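## Task

Remove the black key fob from the drawer of the small wooden box and set it on the open table so that it rests on nothing else, then close the drawer. The box must stay roughly in its current place and orientation, and the other item must remain inside the drawer.

## Robot and tools

ROBOT. Two simulated arms, left_arm and right_arm, each ending in a two-finger gripper. Calibrated bases in the scene frame: left_arm at (+0.033, +0.312, +0.044) m, right_arm at (-0.018, -0.308, +0.004) m, both facing almost straight along +x. A camera stand sits behind the arms. A loose object may occasionally get a brief push from outside.

FRAME. One scene frame for every pose, in metres. Origin at table-top height, halfway between the nominal bases. +x points out over the table, +z up, and left_arm is on the +y side. Left and right in the pictures do not necessarily match the arm names. The fingers of a gripper point along its own +z axis and close along its own y axis. end_effector_position is the spot between the finger pads, just under 1 cm behind the tips. Reported poses may be off by a few centimetres, more when the arm is stretched far.

ROW. Every command row holds 16 numbers, always for both arms: left_arm x, y, z, qw, qx, qy, qz, opening, then right_arm's eight in the same order. x, y, z is an absolute target for the gripper point in the scene frame (metres); the quaternion is an absolute target orientation, w first. opening runs from -1 (closed, 0 mm gap) to +1 (fully open, about 87 mm); 0.5 is about 69 mm, 0 about 43 mm, -0.5 about 18 mm. To hold an arm still, resend its last reported pose and desired opening unchanged; to keep an orientation, resend the same target quaternion rather than the drifting reported one.

TOOLS.
execute_actions: actions is an empty list (look at the state; pictures from all cameras by default) or a list with one item. That item is either an action, rows (1 to 15 rows) plus steps (default 15, at most 15 for an action, at least 5), each row applied for one step of 1/30 s with the last row repeated; or a wait, steps only (up to 300). A target more than 0.6 m from the arm's last reported position along any gripper axis makes the call refused, and nothing is sent. The result is read 5 steps before the action finishes; those steps run afterward. cameras: list of names, ["all"], [] or null.
move: target is one row or a list of up to 15 rows (absolute poses, no 0.6 m limit); the grippers travel in straight lines and all paths finish together, minimum 0.5 s, cut off at 10 s total. speed: m/s per arm path, 0.002 to 2.9, default 0.25 (rotation up to twice that in rad/s); one value or one per target. blend: corner rounding in metres for a list, 0 means stop at each. blocking=false returns after about 0.5 s while motion continues. Openings of the first row are sent at once; later rows' openings are sent on arrival. The result adds a move: line, e.g. done, off_target, moving, held or fault, plus limits=paced (pose clipped) or limits=held (steps withheld). An arm not named in the ending is done (within 10 mm and 2 degrees).
wait: seconds 0 to 10, sends nothing new, returns early if a move ends.
stop: brakes a running move; fingers keep moving.
zoom_image: camera (cam_high, cam_low, cam_left_wrist, cam_right_wrist) and region [x0, y0, x1, y1] in pixels of that camera's latest image, at most 504 by 504; all images are 672x504.
finished_scene: scene (1 or 2); ends the current scene irreversibly and reveals the next task.

RESULTS. Each arm reports end_effector_position, end_effector_quat_wxyz, grip_measured (same scale as opening), Hand target (the pose currently being driven to), Joint positions (gripper last, 0 closed to 1 open), joint velocities (may be omitted when all are just noise), joint torques (include the arm's own weight; noisy) and motor temperatures. Wrist camera images may lag during motion.

CONTROL BEHAVIOUR. Per step, the commanded orientation is clipped to within 40 degrees of the measured one. Friction and gravity can leave the gripper low, short or tilted, especially far out; small moves may not happen or may go sideways, so check the pose after each move and correct tilt. Avoid paths passing close to an arm's own base; route around it. Elbows never fully straighten.

GRIPPING. Note grip_measured when the fingers first touch, then command about 0.04 lower for a firm grip (less for a gentle one). Readings can be off by about 1 mm. Fast closing squeezes harder.

AVOID. Knocking items off the table or setting them down off it fails the task. Do not drop items, release them while moving, or slam into the box, table or fixed parts; faster contact and targets set deeper past contact press harder. Keep the two arms, their grippers and wrist cameras from touching or squeezing each other; the clearance check does not guard gripper-to-gripper contact. Any arm stop costs. Watch motor heat: holding loads or straining against unreachable poses warms motors; MOTOR HOT shows at 75 °C, at 90 °C the arm folds and stops for the scene, at 100 °C it collapses. Time spent thinking also counts as robot time.

Each tool is called after "Request:" as name(argument=value, ...), one argument or row to a line, values as JSON.

## Session

Request:
execute_actions(
  actions=[],
)

Scene clock: 0.00 s of 6000.00 s.
left_arm: end_effector_position=(+0.4027, +0.3305, +0.0641) grip_measured=+1.000 end_effector_quat_wxyz=(+0.526, -0.046, +0.849, -0.029) | right_arm: end_effector_position=(+0.3591, -0.3331, +0.0571) grip_measured=+1.000 end_effector_quat_wxyz=(+0.574, +0.066, +0.812, -0.078)
Joint positions: left_arm=[0.103 1.588 0.372 0.752 0.089 -0.064 1] | right_arm=[0.07 1.528 0.359 0.825 0.241 0.031 1]
Joint velocities: within noise
Joint torques (N m): no reading
Motor temperatures (°C): left_arm=[26 35 37 31 25 28 24] | right_arm=[25 31 31 31 29 29 29]
Heat: left arm: 37 °C; right arm: 31 °C.
Hand target: left_arm +0.4044, +0.3307, +0.0667; +0.528, -0.045, +0.847, -0.029 | right_arm +0.3635, -0.3329, +0.0650; +0.585, +0.067, +0.805, -0.077

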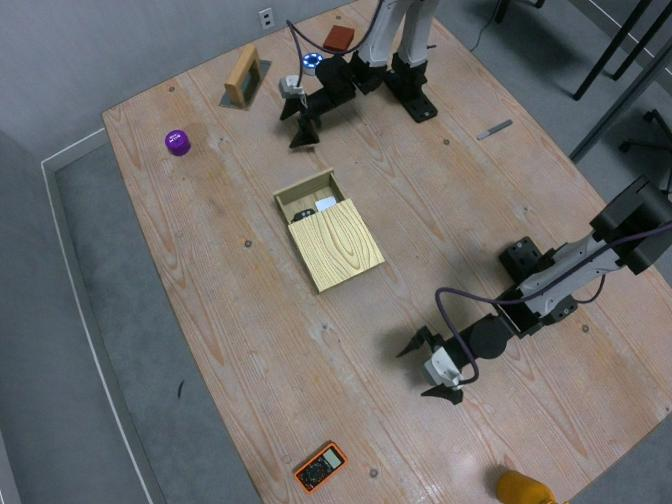

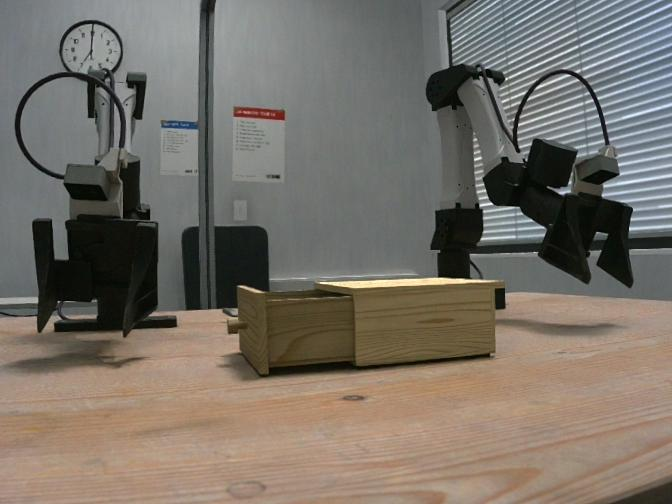

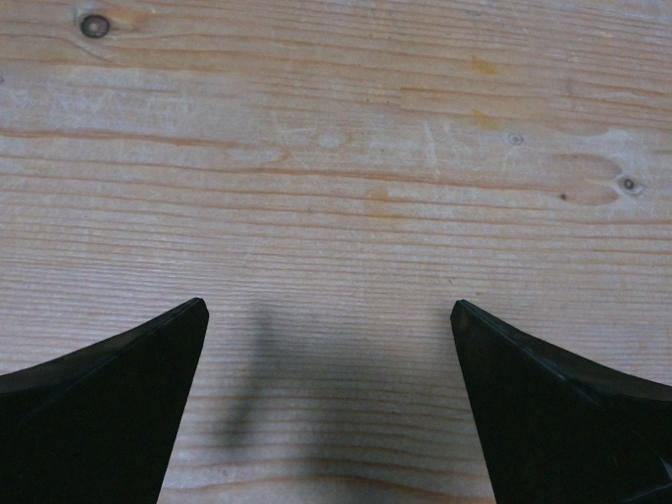

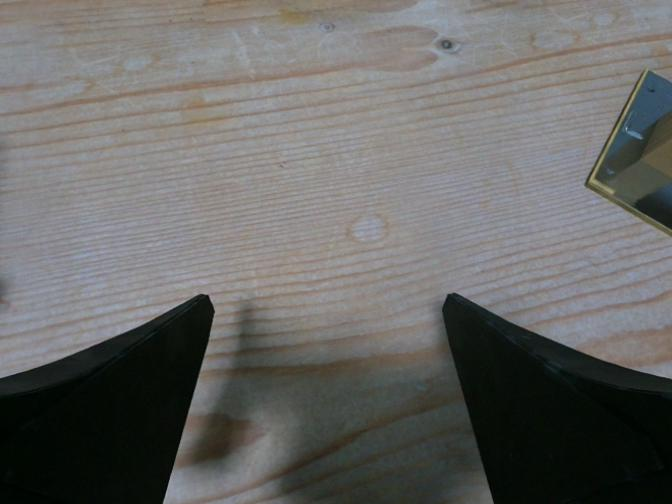

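Request:
zoom_image(
  camera="cam_high",
  region=[250, 150, 400, 300],
)

Request:
zoom_image(
  camera="cam_low",
  region=[210, 240, 520, 400],
)

Scaled by 3.360 from the camera's 672x504 image, which has a finer 960x720 frame.

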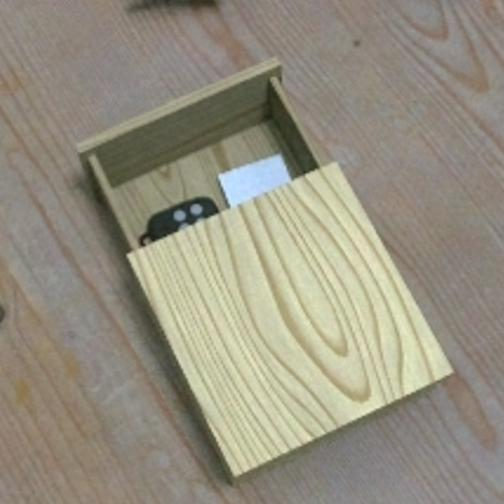

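Scaled by 1.626 from the camera's 672x504 image, which has a finer 960x720 frame.

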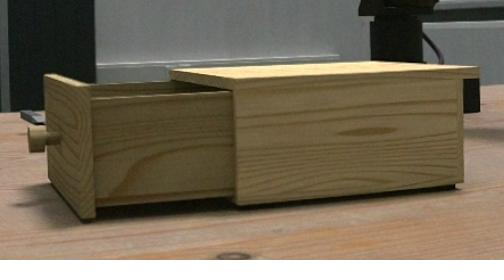

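Request:
move(
  target=[0.4044,0.3307,0.0667,0.528,-0.045,0.847,-0.029,1,0.42,-0.15,0.20,0.1,0,0.995,0,0.3],
  cameras=["all"],
)

Scene clock: 4.40 s of 6000.00 s.
left_arm: end_effector_position=(+0.4027, +0.3305, +0.0641) grip_measured=+1.000 end_effector_quat_wxyz=(+0.526, -0.046, +0.849, -0.029) | right_arm: end_effector_position=(+0.4180, -0.1549, +0.2028) grip_measured=+0.300 end_effector_quat_wxyz=(+0.183, -0.001, +0.983, +0.023)
Joint positions: left_arm=[0.103 1.588 0.372 0.752 0.089 -0.064 1] | right_arm=[0.367 2.335 2.697 -1.57 0.076 0.32 0.65]
Joint torques (N m): left_arm=[0.08 -5.34 5.87 2.25 0.05 0.17] | right_arm=[0.51 -8.42 9.37 0.8 -0.04 -0.08]
Heat: left arm: 38 °C; right arm: 32 °C.
Hand target: left_arm +0.4043, +0.3307, +0.0667; +0.528, -0.045, +0.847, -0.029 | right_arm +0.4194, -0.1502, +0.1994; +0.180, +0.000, +0.983, +0.028
Off the commanded pose: left_arm 0.003 m, 0 deg | right_arm 0.006 m, 10 deg.
joint sent to its limit (right arm) — joint 4 (wrist pitch), lower limit.
Kept back: nothing.
move: off_target (right_arm)
camera_calibration:
cam_right_wrist: T_world_to_cam=[[0.0309814, -0.998793, -0.0381031, -0.16174], [-0.87185, -0.0456468, 0.48764, 0.27807], [-0.488791, 0.0181124, -0.872213, 0.524193], [0, 0, 0, 1]] pos_world=[0.503668, -0.158346, 0.315447]

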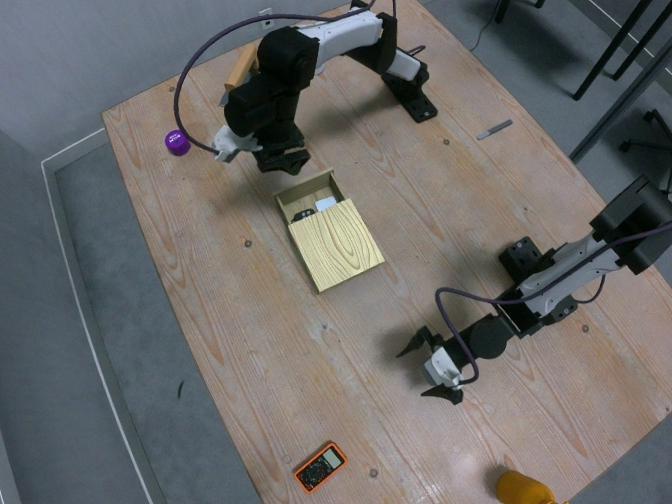

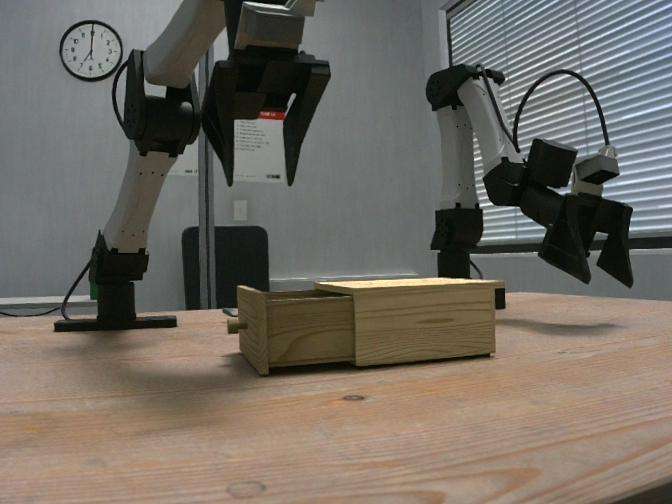

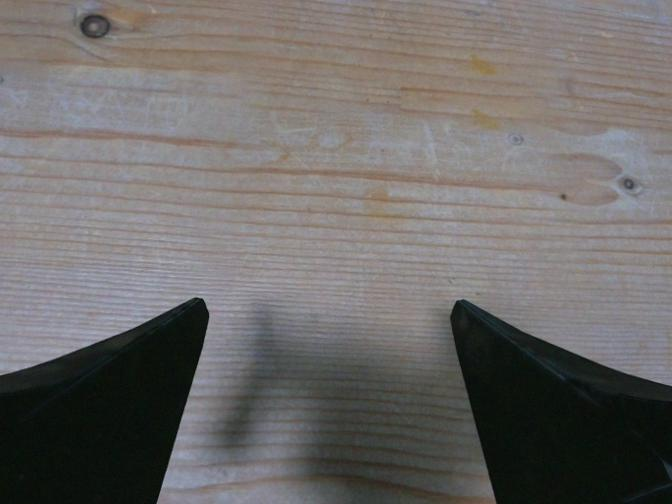

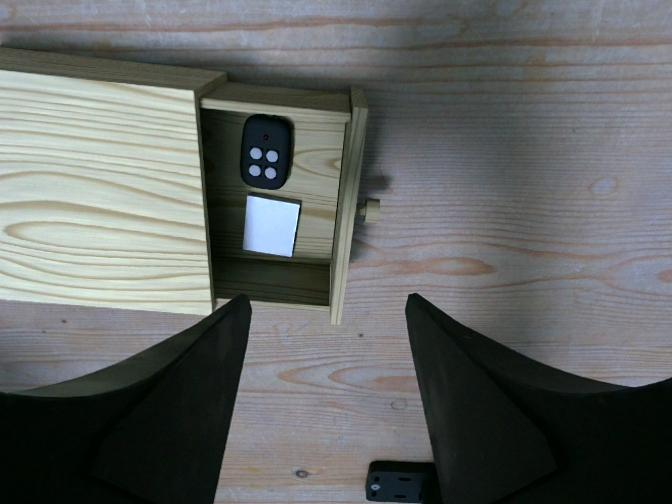

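Request:
move(
  target=[0.4044,0.3307,0.0667,0.528,-0.045,0.847,-0.029,1,0.385,-0.12,0.11,0.1,0,0.995,0,-1],
  cameras=["all"],
)

Scene clock: 6.57 s of 6000.00 s.
left_arm: end_effector_position=(+0.4027, +0.3305, +0.0641) grip_measured=+1.000 end_effector_quat_wxyz=(+0.526, -0.046, +0.849, -0.029) | right_arm: end_effector_position=(+0.3799, -0.1210, +0.0887) grip_measured=-0.973 end_effector_quat_wxyz=(+0.068, -0.007, +0.998, -0.011)
Joint positions: left_arm=[0.103 1.588 0.372 0.752 0.089 -0.064 1] | right_arm=[0.46 2.314 2.195 -1.336 0.075 0.412 0.013]
Joint torques (N m): left_arm=[0.1 -5.38 5.91 2.24 0.04 0.17] | right_arm=[0.1 -14.8 6.9 0.57 0.16 0]
Heat: left arm: 38 °C; right arm: 33 °C.
Hand target: left_arm +0.4043, +0.3307, +0.0667; +0.528, -0.045, +0.847, -0.029 | right_arm +0.3846, -0.1202, +0.1099; +0.099, +0.000, +0.995, +0.000
Off the commanded pose: left_arm 0.003 m, 0 deg | right_arm 0.022 m, 4 deg.
Kept back: nothing.
move: off_target (right_arm)
camera_calibration:
cam_right_wrist: T_world_to_cam=[[0.0329053, -0.999176, 0.0237478, -0.13727], [-0.73589, -0.00814292, 0.677052, 0.238167], [-0.676301, -0.0397543, -0.735552, 0.457497], [0, 0, 0, 1]] pos_world=[0.489187, -0.11703, 0.178521]

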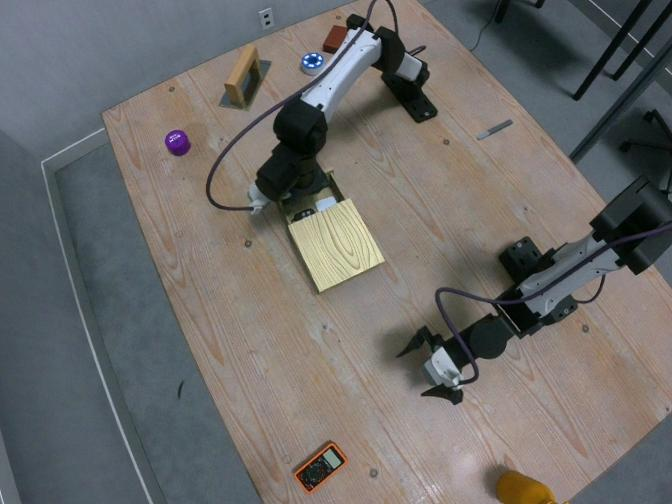

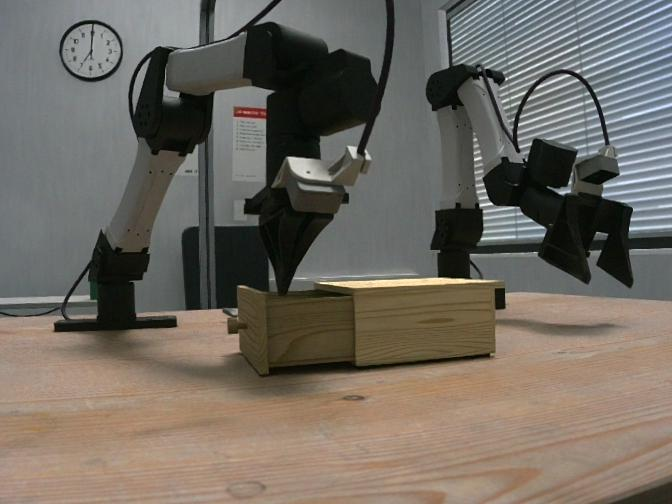

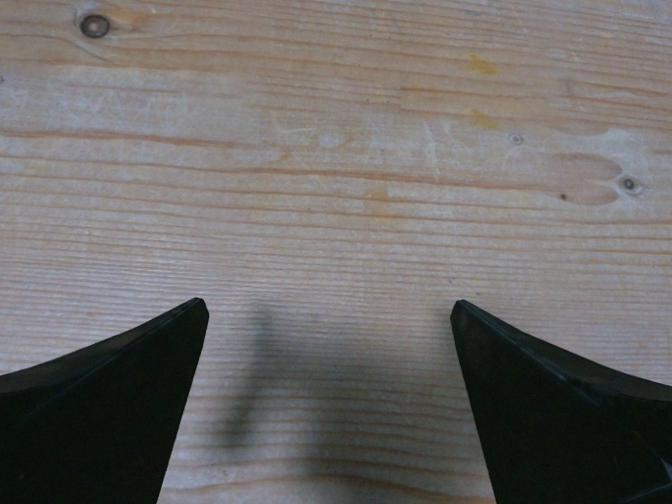

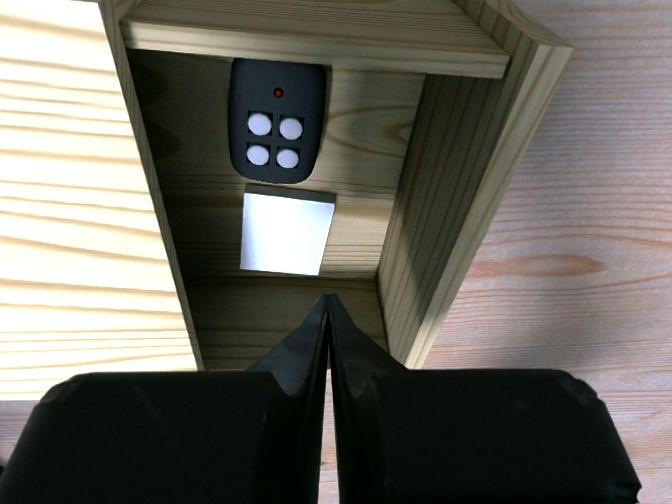

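Request:
move(
  target=[
    [0.4044,0.3307,0.0667,0.528,-0.045,0.847,-0.029,1,0.392,-0.12,0.065,0.1,0,0.995,0,-1],
    [0.4044,0.3307,0.0667,0.528,-0.045,0.847,-0.029,1,0.390,-0.16,0.065,0.1,0,0.995,0,-1],
  ],
  speed=0.08,
  cameras=["cam_high","cam_low","cam_right_wrist"],
)

Scene clock: 8.87 s of 6000.00 s.
left_arm: end_effector_position=(+0.4027, +0.3305, +0.0641) grip_measured=+1.000 end_effector_quat_wxyz=(+0.526, -0.046, +0.849, -0.029) | right_arm: end_effector_position=(+0.3838, -0.1460, +0.0484) grip_measured=-0.973 end_effector_quat_wxyz=(+0.075, +0.001, +0.997, +0.007)
Joint positions: left_arm=[0.103 1.588 0.372 0.752 0.089 -0.064 1] | right_arm=[0.395 2.243 1.914 -1.096 0.041 0.363 0.013]
Joint torques (N m): left_arm=[0.13 -5.35 5.91 2.24 0.02 0.16] | right_arm=[-2.1 -13.96 6.2 0.51 0.39 -0.42]
Heat: left arm: 38 °C; right arm: 34 °C.
Hand target: left_arm +0.4043, +0.3307, +0.0667; +0.528, -0.045, +0.847, -0.029 | right_arm +0.3896, -0.1598, +0.0646; +0.099, +0.000, +0.995, -0.001
Off the commanded pose: left_arm 0.003 m, 0 deg | right_arm 0.023 m, 3 deg.
Kept back: nothing.
move: off_target (right_arm)
camera_calibration:
cam_right_wrist: T_world_to_cam=[[0.0203768, -0.999721, -0.0119736, -0.154909], [-0.746593, -0.0231807, 0.664877, 0.270708], [-0.664969, -0.00460864, -0.746857, 0.430804], [0, 0, 0, 1]] pos_world=[0.491737, -0.146605, 0.139907]
Images, in order (width x height): cam_high 672x504, cam_low 672x504, cam_right_wrist 672x504.

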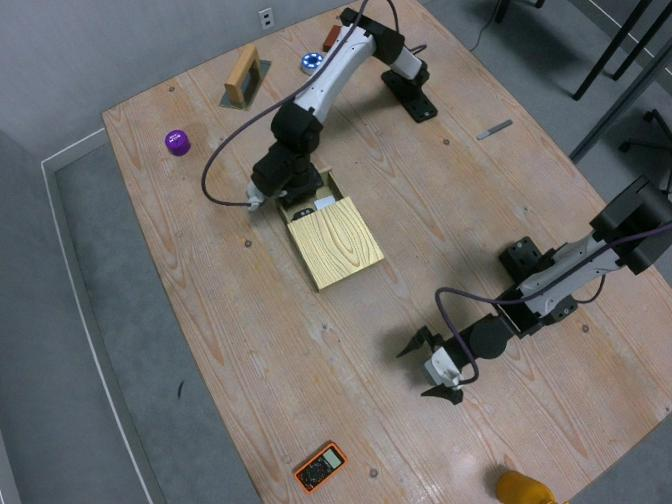

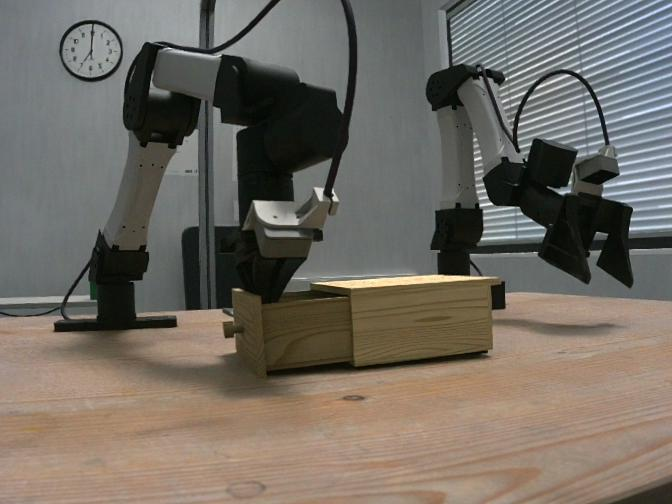

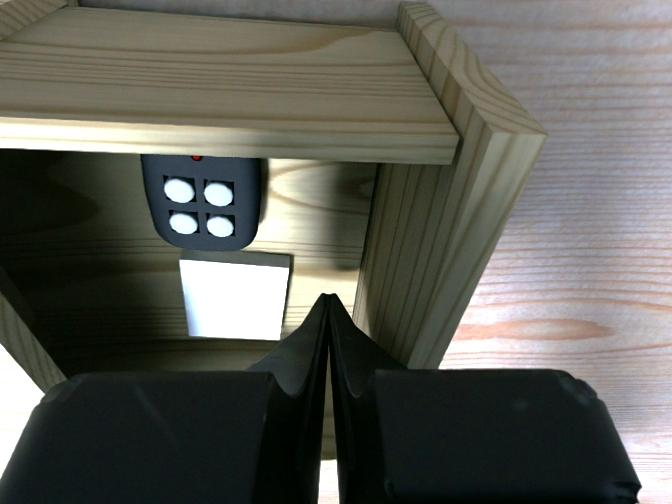

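Request:
zoom_image(
  camera="cam_low",
  region=[210, 240, 520, 400],
)

Request:
zoom_image(
  camera="cam_high",
  region=[250, 150, 400, 300],
)

Scaled by 1.626 from the camera's 672x504 image, which has a finer 960x720 frame.

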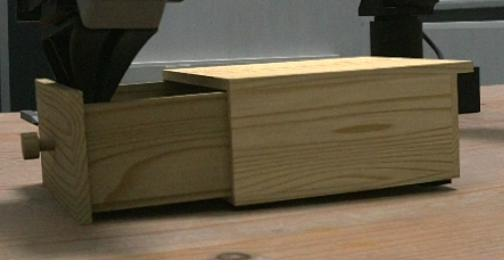

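Scaled by 3.360 from the camera's 672x504 image, which has a finer 960x720 frame.

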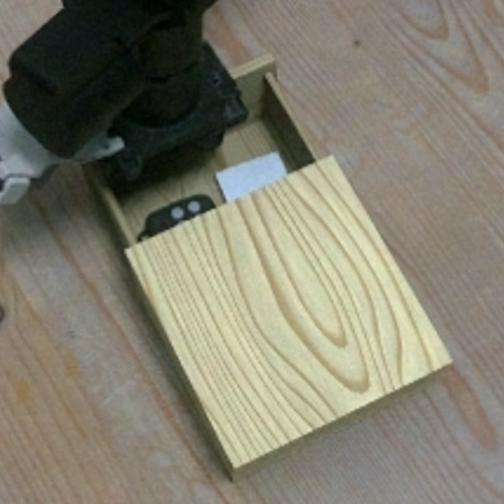

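Request:
move(
  target=[
    [0.4044,0.3307,0.0667,0.528,-0.045,0.847,-0.029,1,0.390,-0.135,0.075,0.1,0,0.995,0,-1],
    [0.4044,0.3307,0.0667,0.528,-0.045,0.847,-0.029,1,0.390,-0.13,0.135,0.1,0,0.995,0,-1],
    [0.4044,0.3307,0.0667,0.528,-0.045,0.847,-0.029,1,0.428,-0.1,0.135,0.0916,0.029,0.99,0.1023,0.1],
  ],
  speed=0.15,
  cameras=["cam_high","cam_low","cam_right_wrist"],
)

Scene clock: 14.53 s of 6000.00 s.
left_arm: end_effector_position=(+0.4027, +0.3305, +0.0641) grip_measured=+1.000 end_effector_quat_wxyz=(+0.526, -0.046, +0.849, -0.029) | right_arm: end_effector_position=(+0.4248, -0.1003, +0.1387) grip_measured=+0.100 end_effector_quat_wxyz=(+0.101, +0.024, +0.989, +0.101)
Joint positions: left_arm=[0.103 1.588 0.372 0.752 0.089 -0.064 1] | right_arm=[0.393 2.55 2.815 -1.57 -0.111 0.425 0.55]
Joint torques (N m): left_arm=[0.08 -5.35 5.89 2.25 0.03 0.16] | right_arm=[-0.44 -9.54 9.89 0.6 -0.14 -0.07]
Heat: left arm: 38 °C; right arm: 35 °C.
Hand target: left_arm +0.4043, +0.3307, +0.0667; +0.528, -0.045, +0.847, -0.029 | right_arm +0.4276, -0.1002, +0.1348; +0.098, +0.030, +0.989, +0.105
Off the commanded pose: left_arm 0.003 m, 0 deg | right_arm 0.005 m, 1 deg.
joint sent to its limit (right arm) — joint 4 (wrist pitch), lower limit.
Kept back: nothing.
move: done
camera_calibration:
cam_right_wrist: T_world_to_cam=[[-0.00558772, -0.979149, -0.203065, -0.0694676], [-0.782267, -0.122217, 0.610836, 0.25504], [-0.622918, 0.162265, -0.765273, 0.527155], [0, 0, 0, 1]] pos_world=[0.527496, -0.122388, 0.233524]
Images, in order (width x height): cam_high 672x504, cam_low 672x504, cam_right_wrist 672x504.

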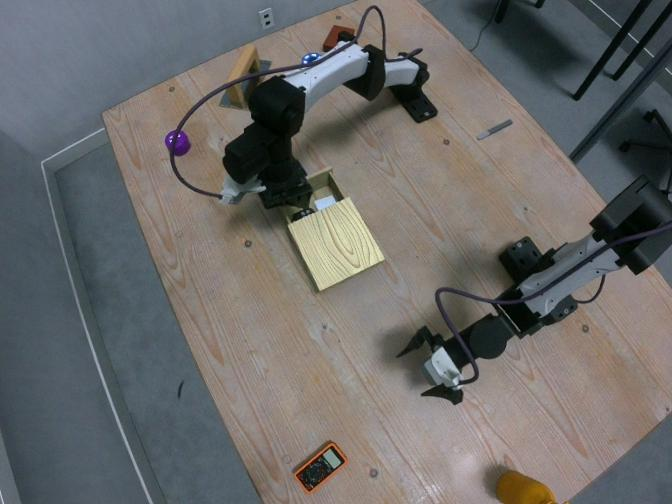

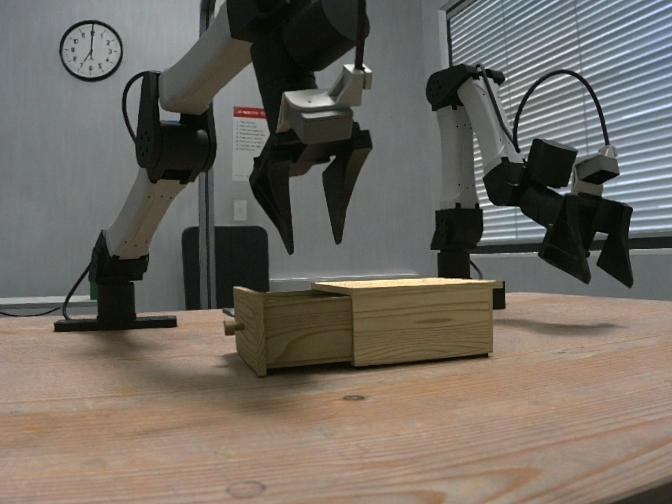

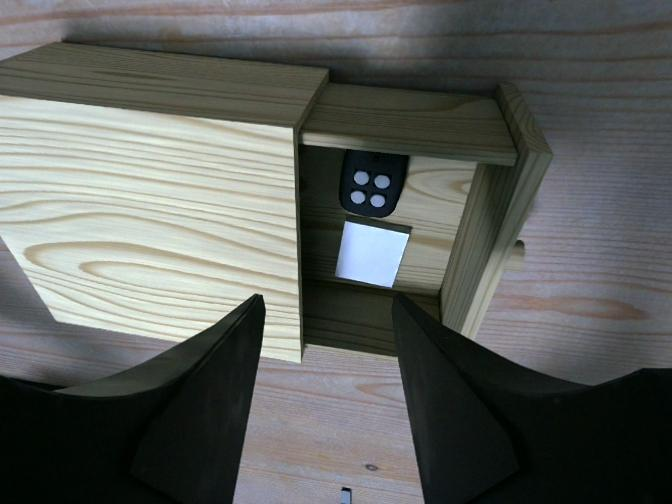

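Request:
zoom_image(
  camera="cam_right_wrist",
  region=[0, 250, 504, 504],
)

Request:
zoom_image(
  camera="cam_low",
  region=[210, 50, 410, 270],
)

Request:
zoom_image(
  camera="cam_right_wrist",
  region=[290, 70, 550, 370],
)

Scaled by 1.000.

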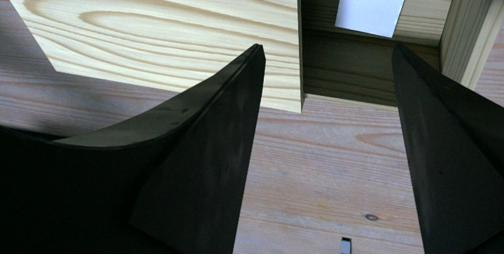

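Scaled by 2.291 from the camera's 672x504 image, which has a finer 960x720 frame.

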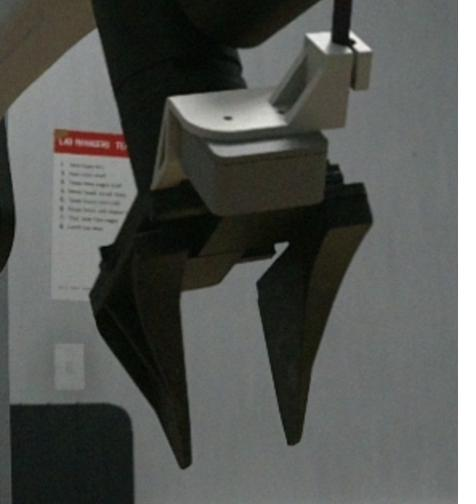

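Scaled by 1.680 from the camera's 672x504 image, which has a finer 960x720 frame.

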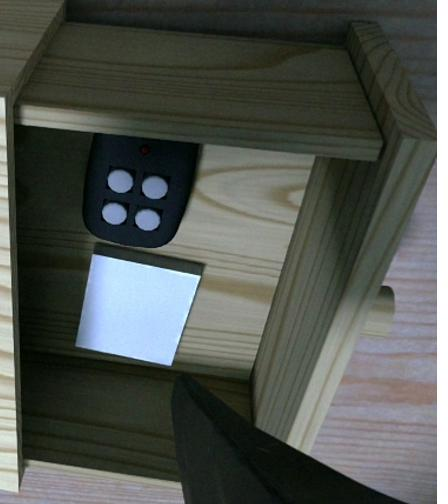

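Request:
move(
  target=[0.4044,0.3307,0.0667,0.528,-0.045,0.847,-0.029,1,0.423,-0.101,0.097,0.0918,0.0314,0.987,0.128,-0.06],
  speed=0.1,
  cameras=["cam_low","cam_right_wrist"],
)

Scene clock: 18.27 s of 6000.00 s.
left_arm: end_effector_position=(+0.4027, +0.3305, +0.0641) grip_measured=+1.000 end_effector_quat_wxyz=(+0.526, -0.046, +0.849, -0.029) | right_arm: end_effector_position=(+0.4169, -0.1015, +0.0757) grip_measured=-0.060 end_effector_quat_wxyz=(+0.064, +0.030, +0.991, +0.112)
Joint positions: left_arm=[0.103 1.588 0.372 0.752 0.089 -0.064 1] | right_arm=[0.379 2.411 2.287 -1.243 -0.161 0.425 0.47]
Joint torques (N m): left_arm=[0.13 -5.3 5.93 2.25 0.04 0.16] | right_arm=[-0.58 -14.95 6.76 0.78 -0.13 -0.16]
Motor temperatures (°C): left_arm=[26 37 39 36 25 28 24] | right_arm=[25 36 33 31 28 29 29]
Heat: left arm: 39 °C; right arm: 36 °C.
Hand target: left_arm +0.4043, +0.3307, +0.0667; +0.528, -0.045, +0.847, -0.029 | right_arm +0.4226, -0.1012, +0.0969; +0.091, +0.031, +0.987, +0.128
Off the commanded pose: left_arm 0.003 m, 0 deg | right_arm 0.022 m, 4 deg.
Kept back: nothing.
move: off_target (right_arm)
camera_calibration:
cam_right_wrist: T_world_to_cam=[[-0.0238936, -0.973972, -0.225405, -0.0735313], [-0.735415, -0.135606, 0.66391, 0.26229], [-0.677196, 0.181629, -0.713033, 0.494882], [0, 0, 0, 1]] pos_world=[0.526267, -0.125934, 0.162156]
Images, in order (width x height): cam_low 672x504, cam_right_wrist 672x504.

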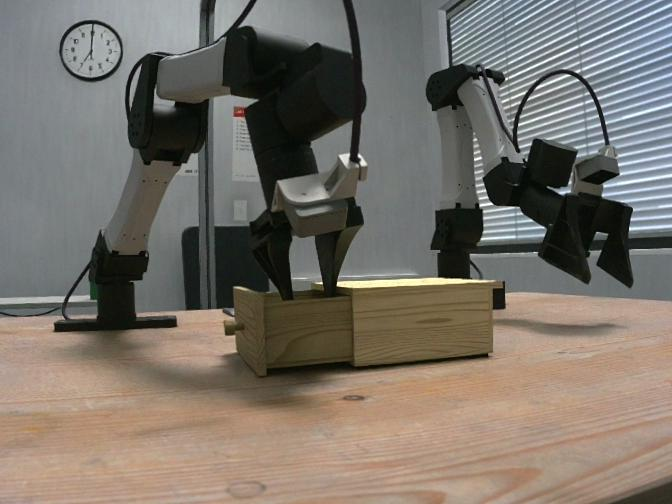

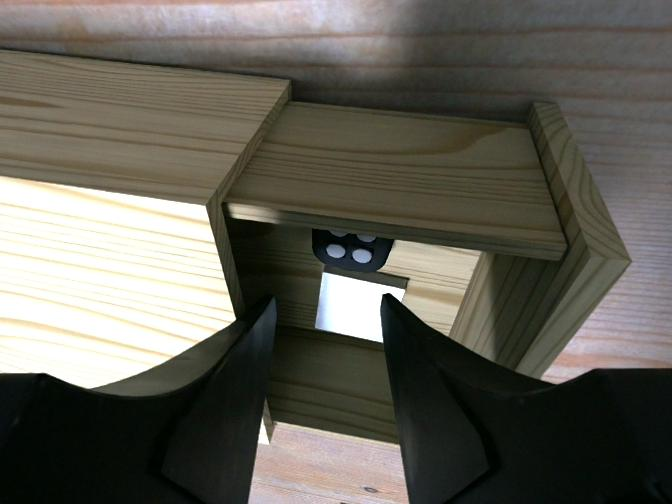

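Request:
move(
  target=[0.4044,0.3307,0.0667,0.528,-0.045,0.847,-0.029,1,0.427,-0.101,0.068,0.09,0.0314,0.987,0.134,-0.06],
  speed=0.07,
  cameras=["all"],
)

Request:
zoom_image(
  camera="cam_right_wrist",
  region=[170, 150, 670, 504],
)

Request:
zoom_image(
  camera="cam_low",
  region=[210, 180, 520, 400],
)

Scene clock: 19.57 s of 6000.00 s.
left_arm: end_effector_position=(+0.4027, +0.3305, +0.0641) grip_measured=+1.000 end_effector_quat_wxyz=(+0.526, -0.046, +0.849, -0.029) | right_arm: end_effector_position=(+0.4193, -0.1017, +0.0486) grip_measured=-0.060 end_effector_quat_wxyz=(+0.062, +0.032, +0.990, +0.118)
Joint positions: left_arm=[0.103 1.588 0.372 0.752 0.089 -0.064 1] | right_arm=[0.372 2.411 2.177 -1.132 -0.174 0.425 0.47]
Joint torques (N m): left_arm=[0.09 -5.31 5.85 2.25 0.04 0.16] | right_arm=[-0.61 -14.79 7.05 0.82 -0.18 -0.16]
Heat: left arm: 39 °C; right arm: 36 °C.
Hand target: left_arm +0.4043, +0.3307, +0.0667; +0.528, -0.045, +0.847, -0.029 | right_arm +0.4265, -0.1011, +0.0680; +0.089, +0.031, +0.987, +0.134
Off the commanded pose: left_arm 0.003 m, 0 deg | right_arm 0.021 m, 4 deg.
Kept back: nothing.
move: off_target (right_arm)
camera_calibration:
cam_right_wrist: T_world_to_cam=[[-0.0288395, -0.97095, -0.237538, -0.0769351], [-0.733499, -0.140885, 0.66493, 0.280549], [-0.679079, 0.19341, -0.708127, 0.478892], [0, 0, 0, 1]] pos_world=[0.528769, -0.127798, 0.134296]

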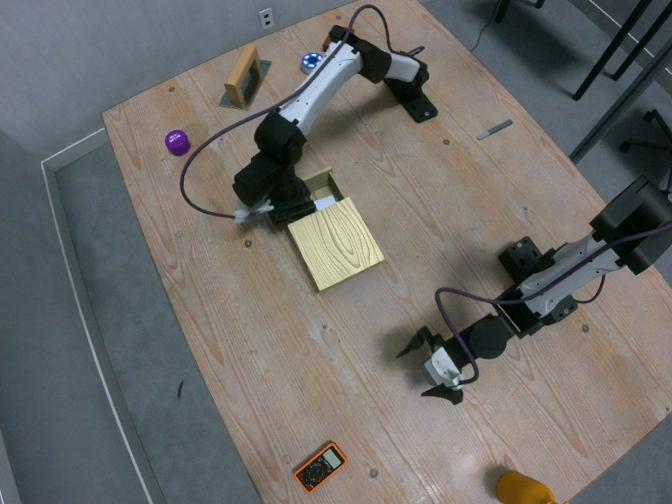

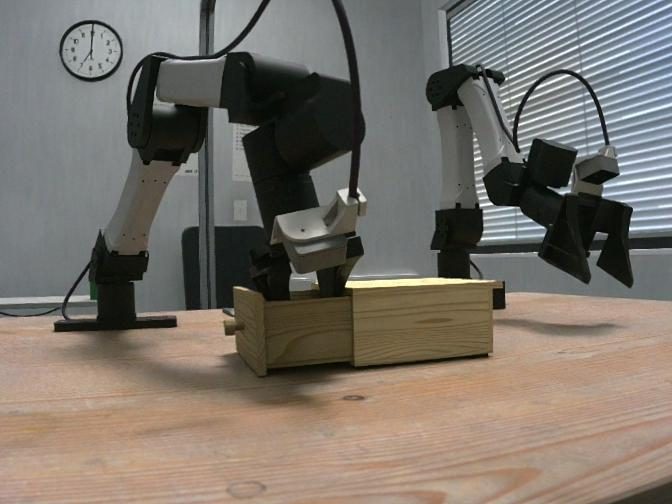

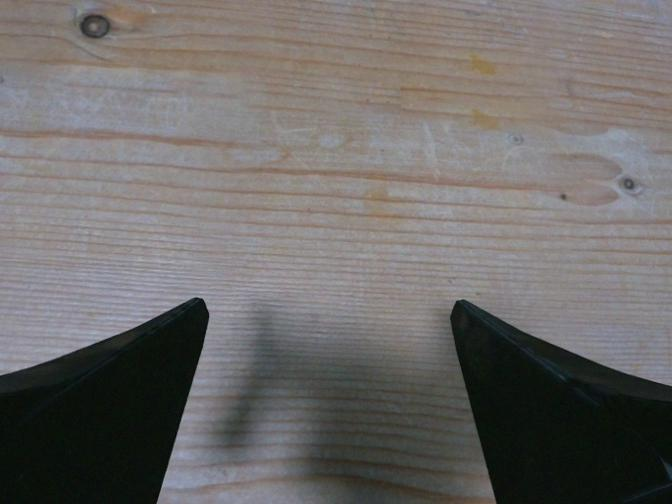

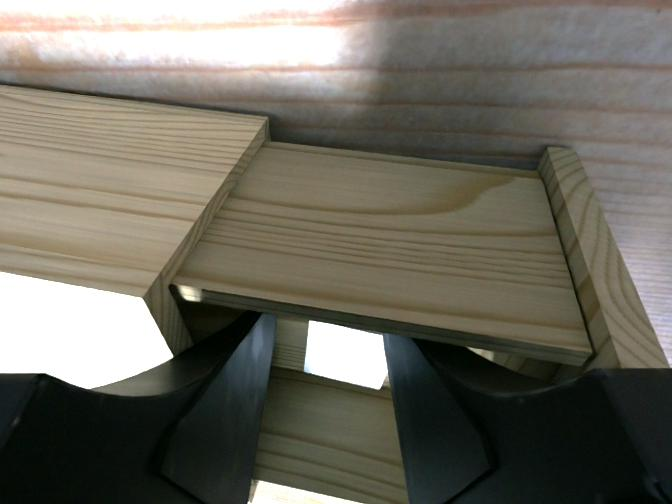

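Scaled by 1.008 from the camera's 672x504 image, which has a finer 960x720 frame.

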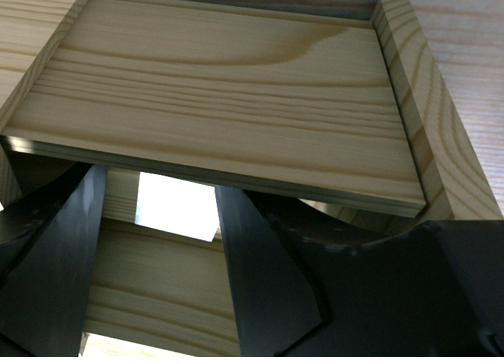

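Scaled by 1.626 from the camera's 672x504 image, which has a finer 960x720 frame.

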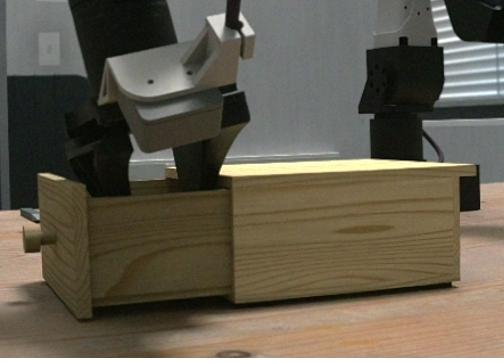

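Request:
move(
  target=[0.4044,0.3307,0.0667,0.528,-0.045,0.847,-0.029,1,0.429,-0.101,0.051,0.09,0.0314,0.987,0.136,-0.06],
  speed=0.05,
  cameras=["cam_low","cam_right_wrist"],
)

Request:
zoom_image(
  camera="cam_low",
  region=[210, 180, 520, 400],
)

Scene clock: 20.50 s of 6000.00 s.
left_arm: end_effector_position=(+0.4027, +0.3305, +0.0641) grip_measured=+1.000 end_effector_quat_wxyz=(+0.526, -0.046, +0.849, -0.029) | right_arm: end_effector_position=(+0.4170, -0.1039, +0.0378) grip_measured=-0.060 end_effector_quat_wxyz=(+0.056, +0.034, +0.991, +0.118)
Joint positions: left_arm=[0.103 1.588 0.372 0.752 0.089 -0.064 1] | right_arm=[0.367 2.411 2.134 -1.1 -0.179 0.424 0.47]
Joint torques (N m): left_arm=[0.1 -5.35 5.91 2.24 0.04 0.16] | right_arm=[-0.44 -13.94 6.15 1.05 -0.19 -0.21]
Heat: left arm: 39 °C; right arm: 37 °C.
Hand target: left_arm +0.4043, +0.3307, +0.0667; +0.528, -0.045, +0.847, -0.029 | right_arm +0.4286, -0.1012, +0.0516; +0.089, +0.031, +0.986, +0.135
Off the commanded pose: left_arm 0.003 m, 0 deg | right_arm 0.018 m, 4 deg.
Kept back: nothing.
move: off_target (right_arm)
camera_calibration:
cam_right_wrist: T_world_to_cam=[[-0.0336271, -0.970668, -0.238062, -0.0796483], [-0.725663, -0.140075, 0.673641, 0.282294], [-0.687228, 0.195405, -0.699667, 0.47347], [0, 0, 0, 1]] pos_world=[0.527554, -0.130288, 0.122146]
Images, in order (width x height): cam_low 672x504, cam_right_wrist 672x504.

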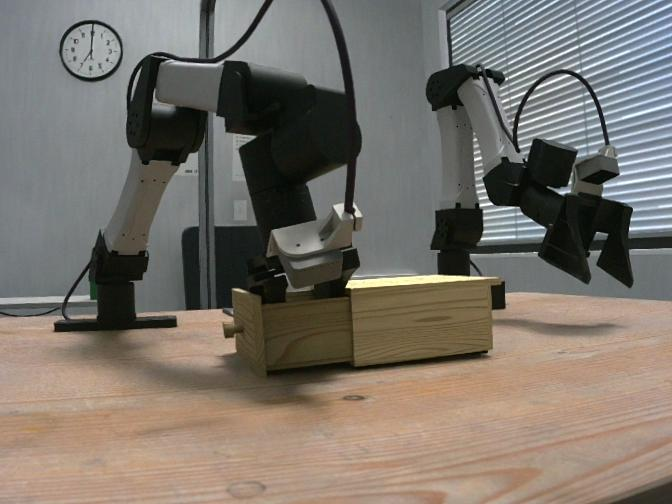

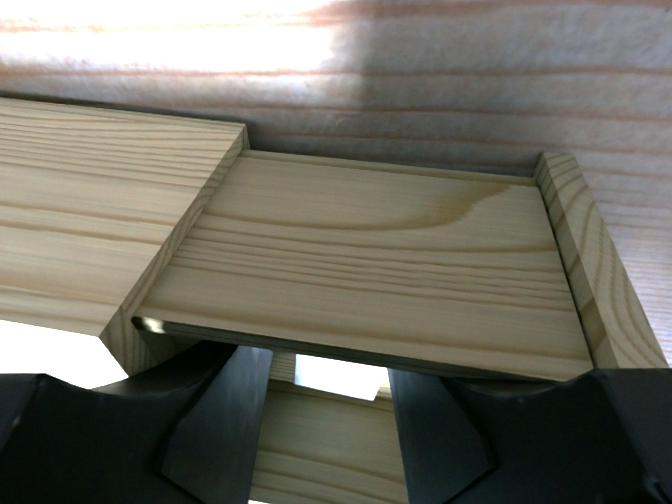

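Scaled by 1.626 from the camera's 672x504 image, which has a finer 960x720 frame.

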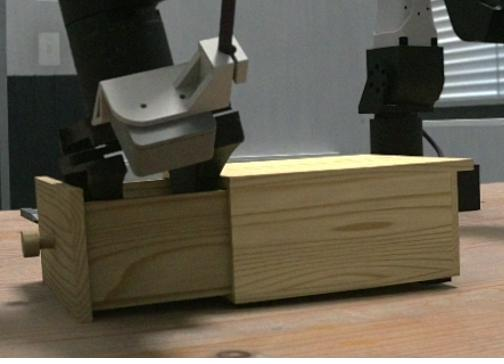

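Request:
move(
  target=[0.4044,0.3307,0.0667,0.528,-0.045,0.847,-0.029,1,0.428,-0.103,0.055,0.09,0.0314,0.987,0.134,-0.4],
  speed=0.05,
  cameras=["cam_low","cam_right_wrist"],
)

Request:
zoom_image(
  camera="cam_low",
  region=[210, 180, 520, 400],
)

Scene clock: 21.47 s of 6000.00 s.
left_arm: end_effector_position=(+0.4027, +0.3305, +0.0641) grip_measured=+1.000 end_effector_quat_wxyz=(+0.526, -0.046, +0.849, -0.029) | right_arm: end_effector_position=(+0.4171, -0.1037, +0.0380) grip_measured=-0.188 end_effector_quat_wxyz=(+0.057, +0.034, +0.991, +0.119)
Joint positions: left_arm=[0.103 1.588 0.372 0.752 0.089 -0.064 1] | right_arm=[0.367 2.41 2.134 -1.1 -0.18 0.424 0.406]
Joint torques (N m): left_arm=[0.08 -5.38 5.93 2.24 0.04 0.16] | right_arm=[-0.65 -14.61 6.54 0.94 -0.11 -0.23]
Heat: left arm: 39 °C; right arm: 37 °C.
Hand target: left_arm +0.4043, +0.3307, +0.0667; +0.528, -0.045, +0.847, -0.029 | right_arm +0.4275, -0.1032, +0.0553; +0.089, +0.031, +0.987, +0.133
Off the commanded pose: left_arm 0.003 m, 0 deg | right_arm 0.020 m, 4 deg.
Kept back: nothing.
move: off_target (right_arm)
camera_calibration:
cam_right_wrist: T_world_to_cam=[[-0.0337392, -0.970329, -0.239422, -0.0792069], [-0.725853, -0.140885, 0.673267, 0.282146], [-0.687022, 0.1965, -0.699563, 0.473683], [0, 0, 0, 1]] pos_world=[0.527554, -0.130185, 0.122448]
Images, in order (width x height): cam_low 672x504, cam_right_wrist 672x504.

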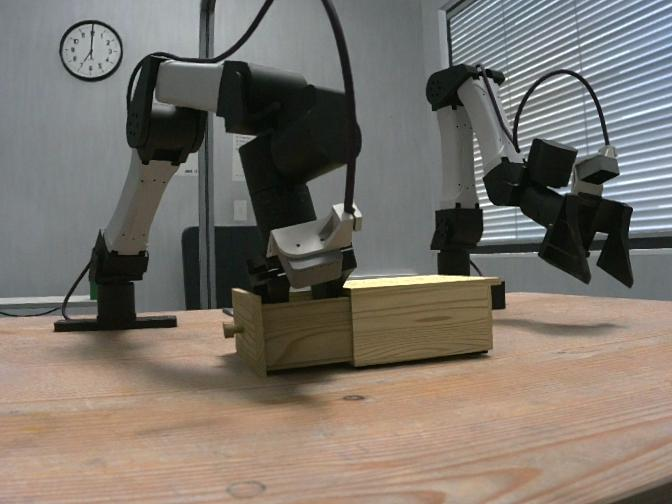

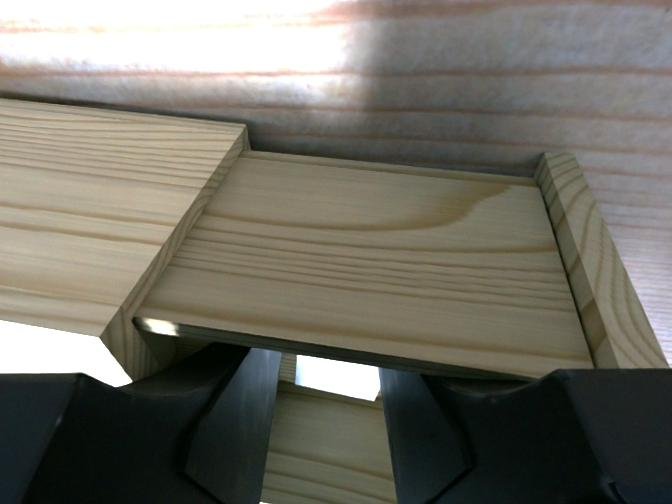

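Scaled by 1.626 from the camera's 672x504 image, which has a finer 960x720 frame.

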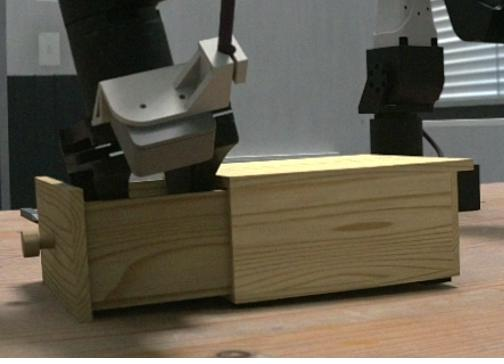

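Request:
move(
  target=[0.4044,0.3307,0.0667,0.528,-0.045,0.847,-0.029,1,0.427,-0.103,0.13,0.09,0.0314,0.987,0.134,-0.4],
  speed=0.08,
  cameras=["cam_low","cam_right_wrist"],
)

Scene clock: 23.33 s of 6000.00 s.
left_arm: end_effector_position=(+0.4027, +0.3305, +0.0641) grip_measured=+1.000 end_effector_quat_wxyz=(+0.526, -0.046, +0.849, -0.029) | right_arm: end_effector_position=(+0.4222, -0.1018, +0.1302) grip_measured=-0.188 end_effector_quat_wxyz=(+0.087, +0.031, +0.987, +0.132)
Joint positions: left_arm=[0.103 1.588 0.372 0.752 0.089 -0.064 1] | right_arm=[0.367 2.434 2.543 -1.418 -0.181 0.424 0.406]
Joint torques (N m): left_arm=[0.13 -5.39 5.9 2.26 0.04 0.16] | right_arm=[-0.61 -9.63 10.78 0.61 -0.11 -0.2]
Heat: left arm: 39 °C; right arm: 37 °C.
Hand target: left_arm +0.4043, +0.3307, +0.0667; +0.528, -0.045, +0.847, -0.029 | right_arm +0.4268, -0.1031, +0.1300; +0.091, +0.032, +0.986, +0.134
Off the commanded pose: left_arm 0.003 m, 0 deg | right_arm 0.005 m, 0 deg.
Kept back: nothing.
move: done
camera_calibration:
cam_right_wrist: T_world_to_cam=[[-0.0177388, -0.964574, -0.263217, -0.058178], [-0.766753, -0.155835, 0.62274, 0.246435], [-0.641697, 0.212869, -0.736826, 0.528655], [0, 0, 0, 1]] pos_world=[0.527159, -0.130248, 0.220748]
Images, in order (width x height): cam_low 672x504, cam_right_wrist 672x504.

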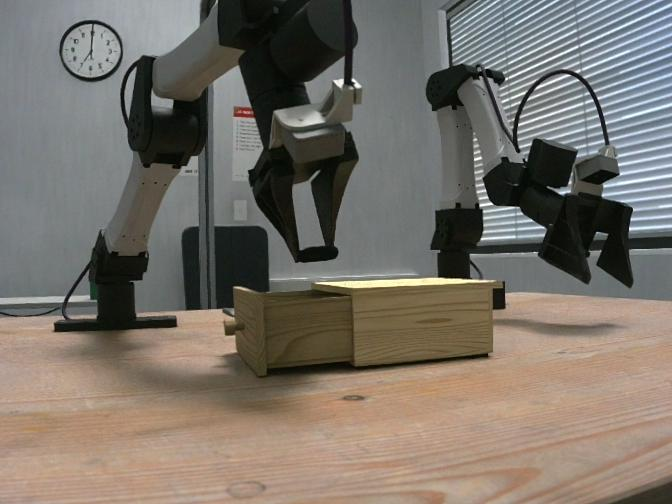

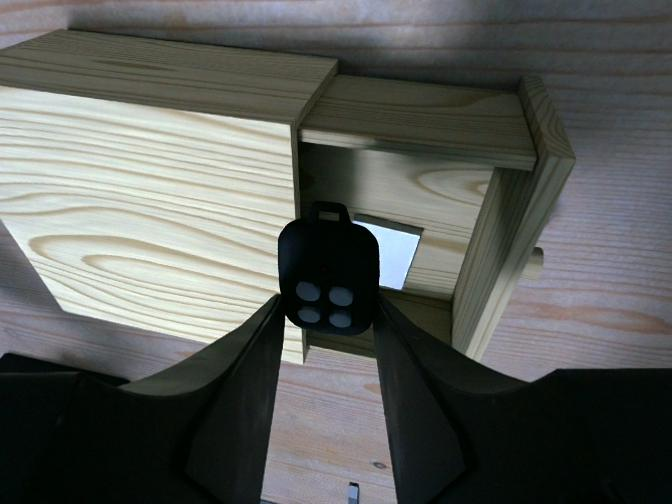

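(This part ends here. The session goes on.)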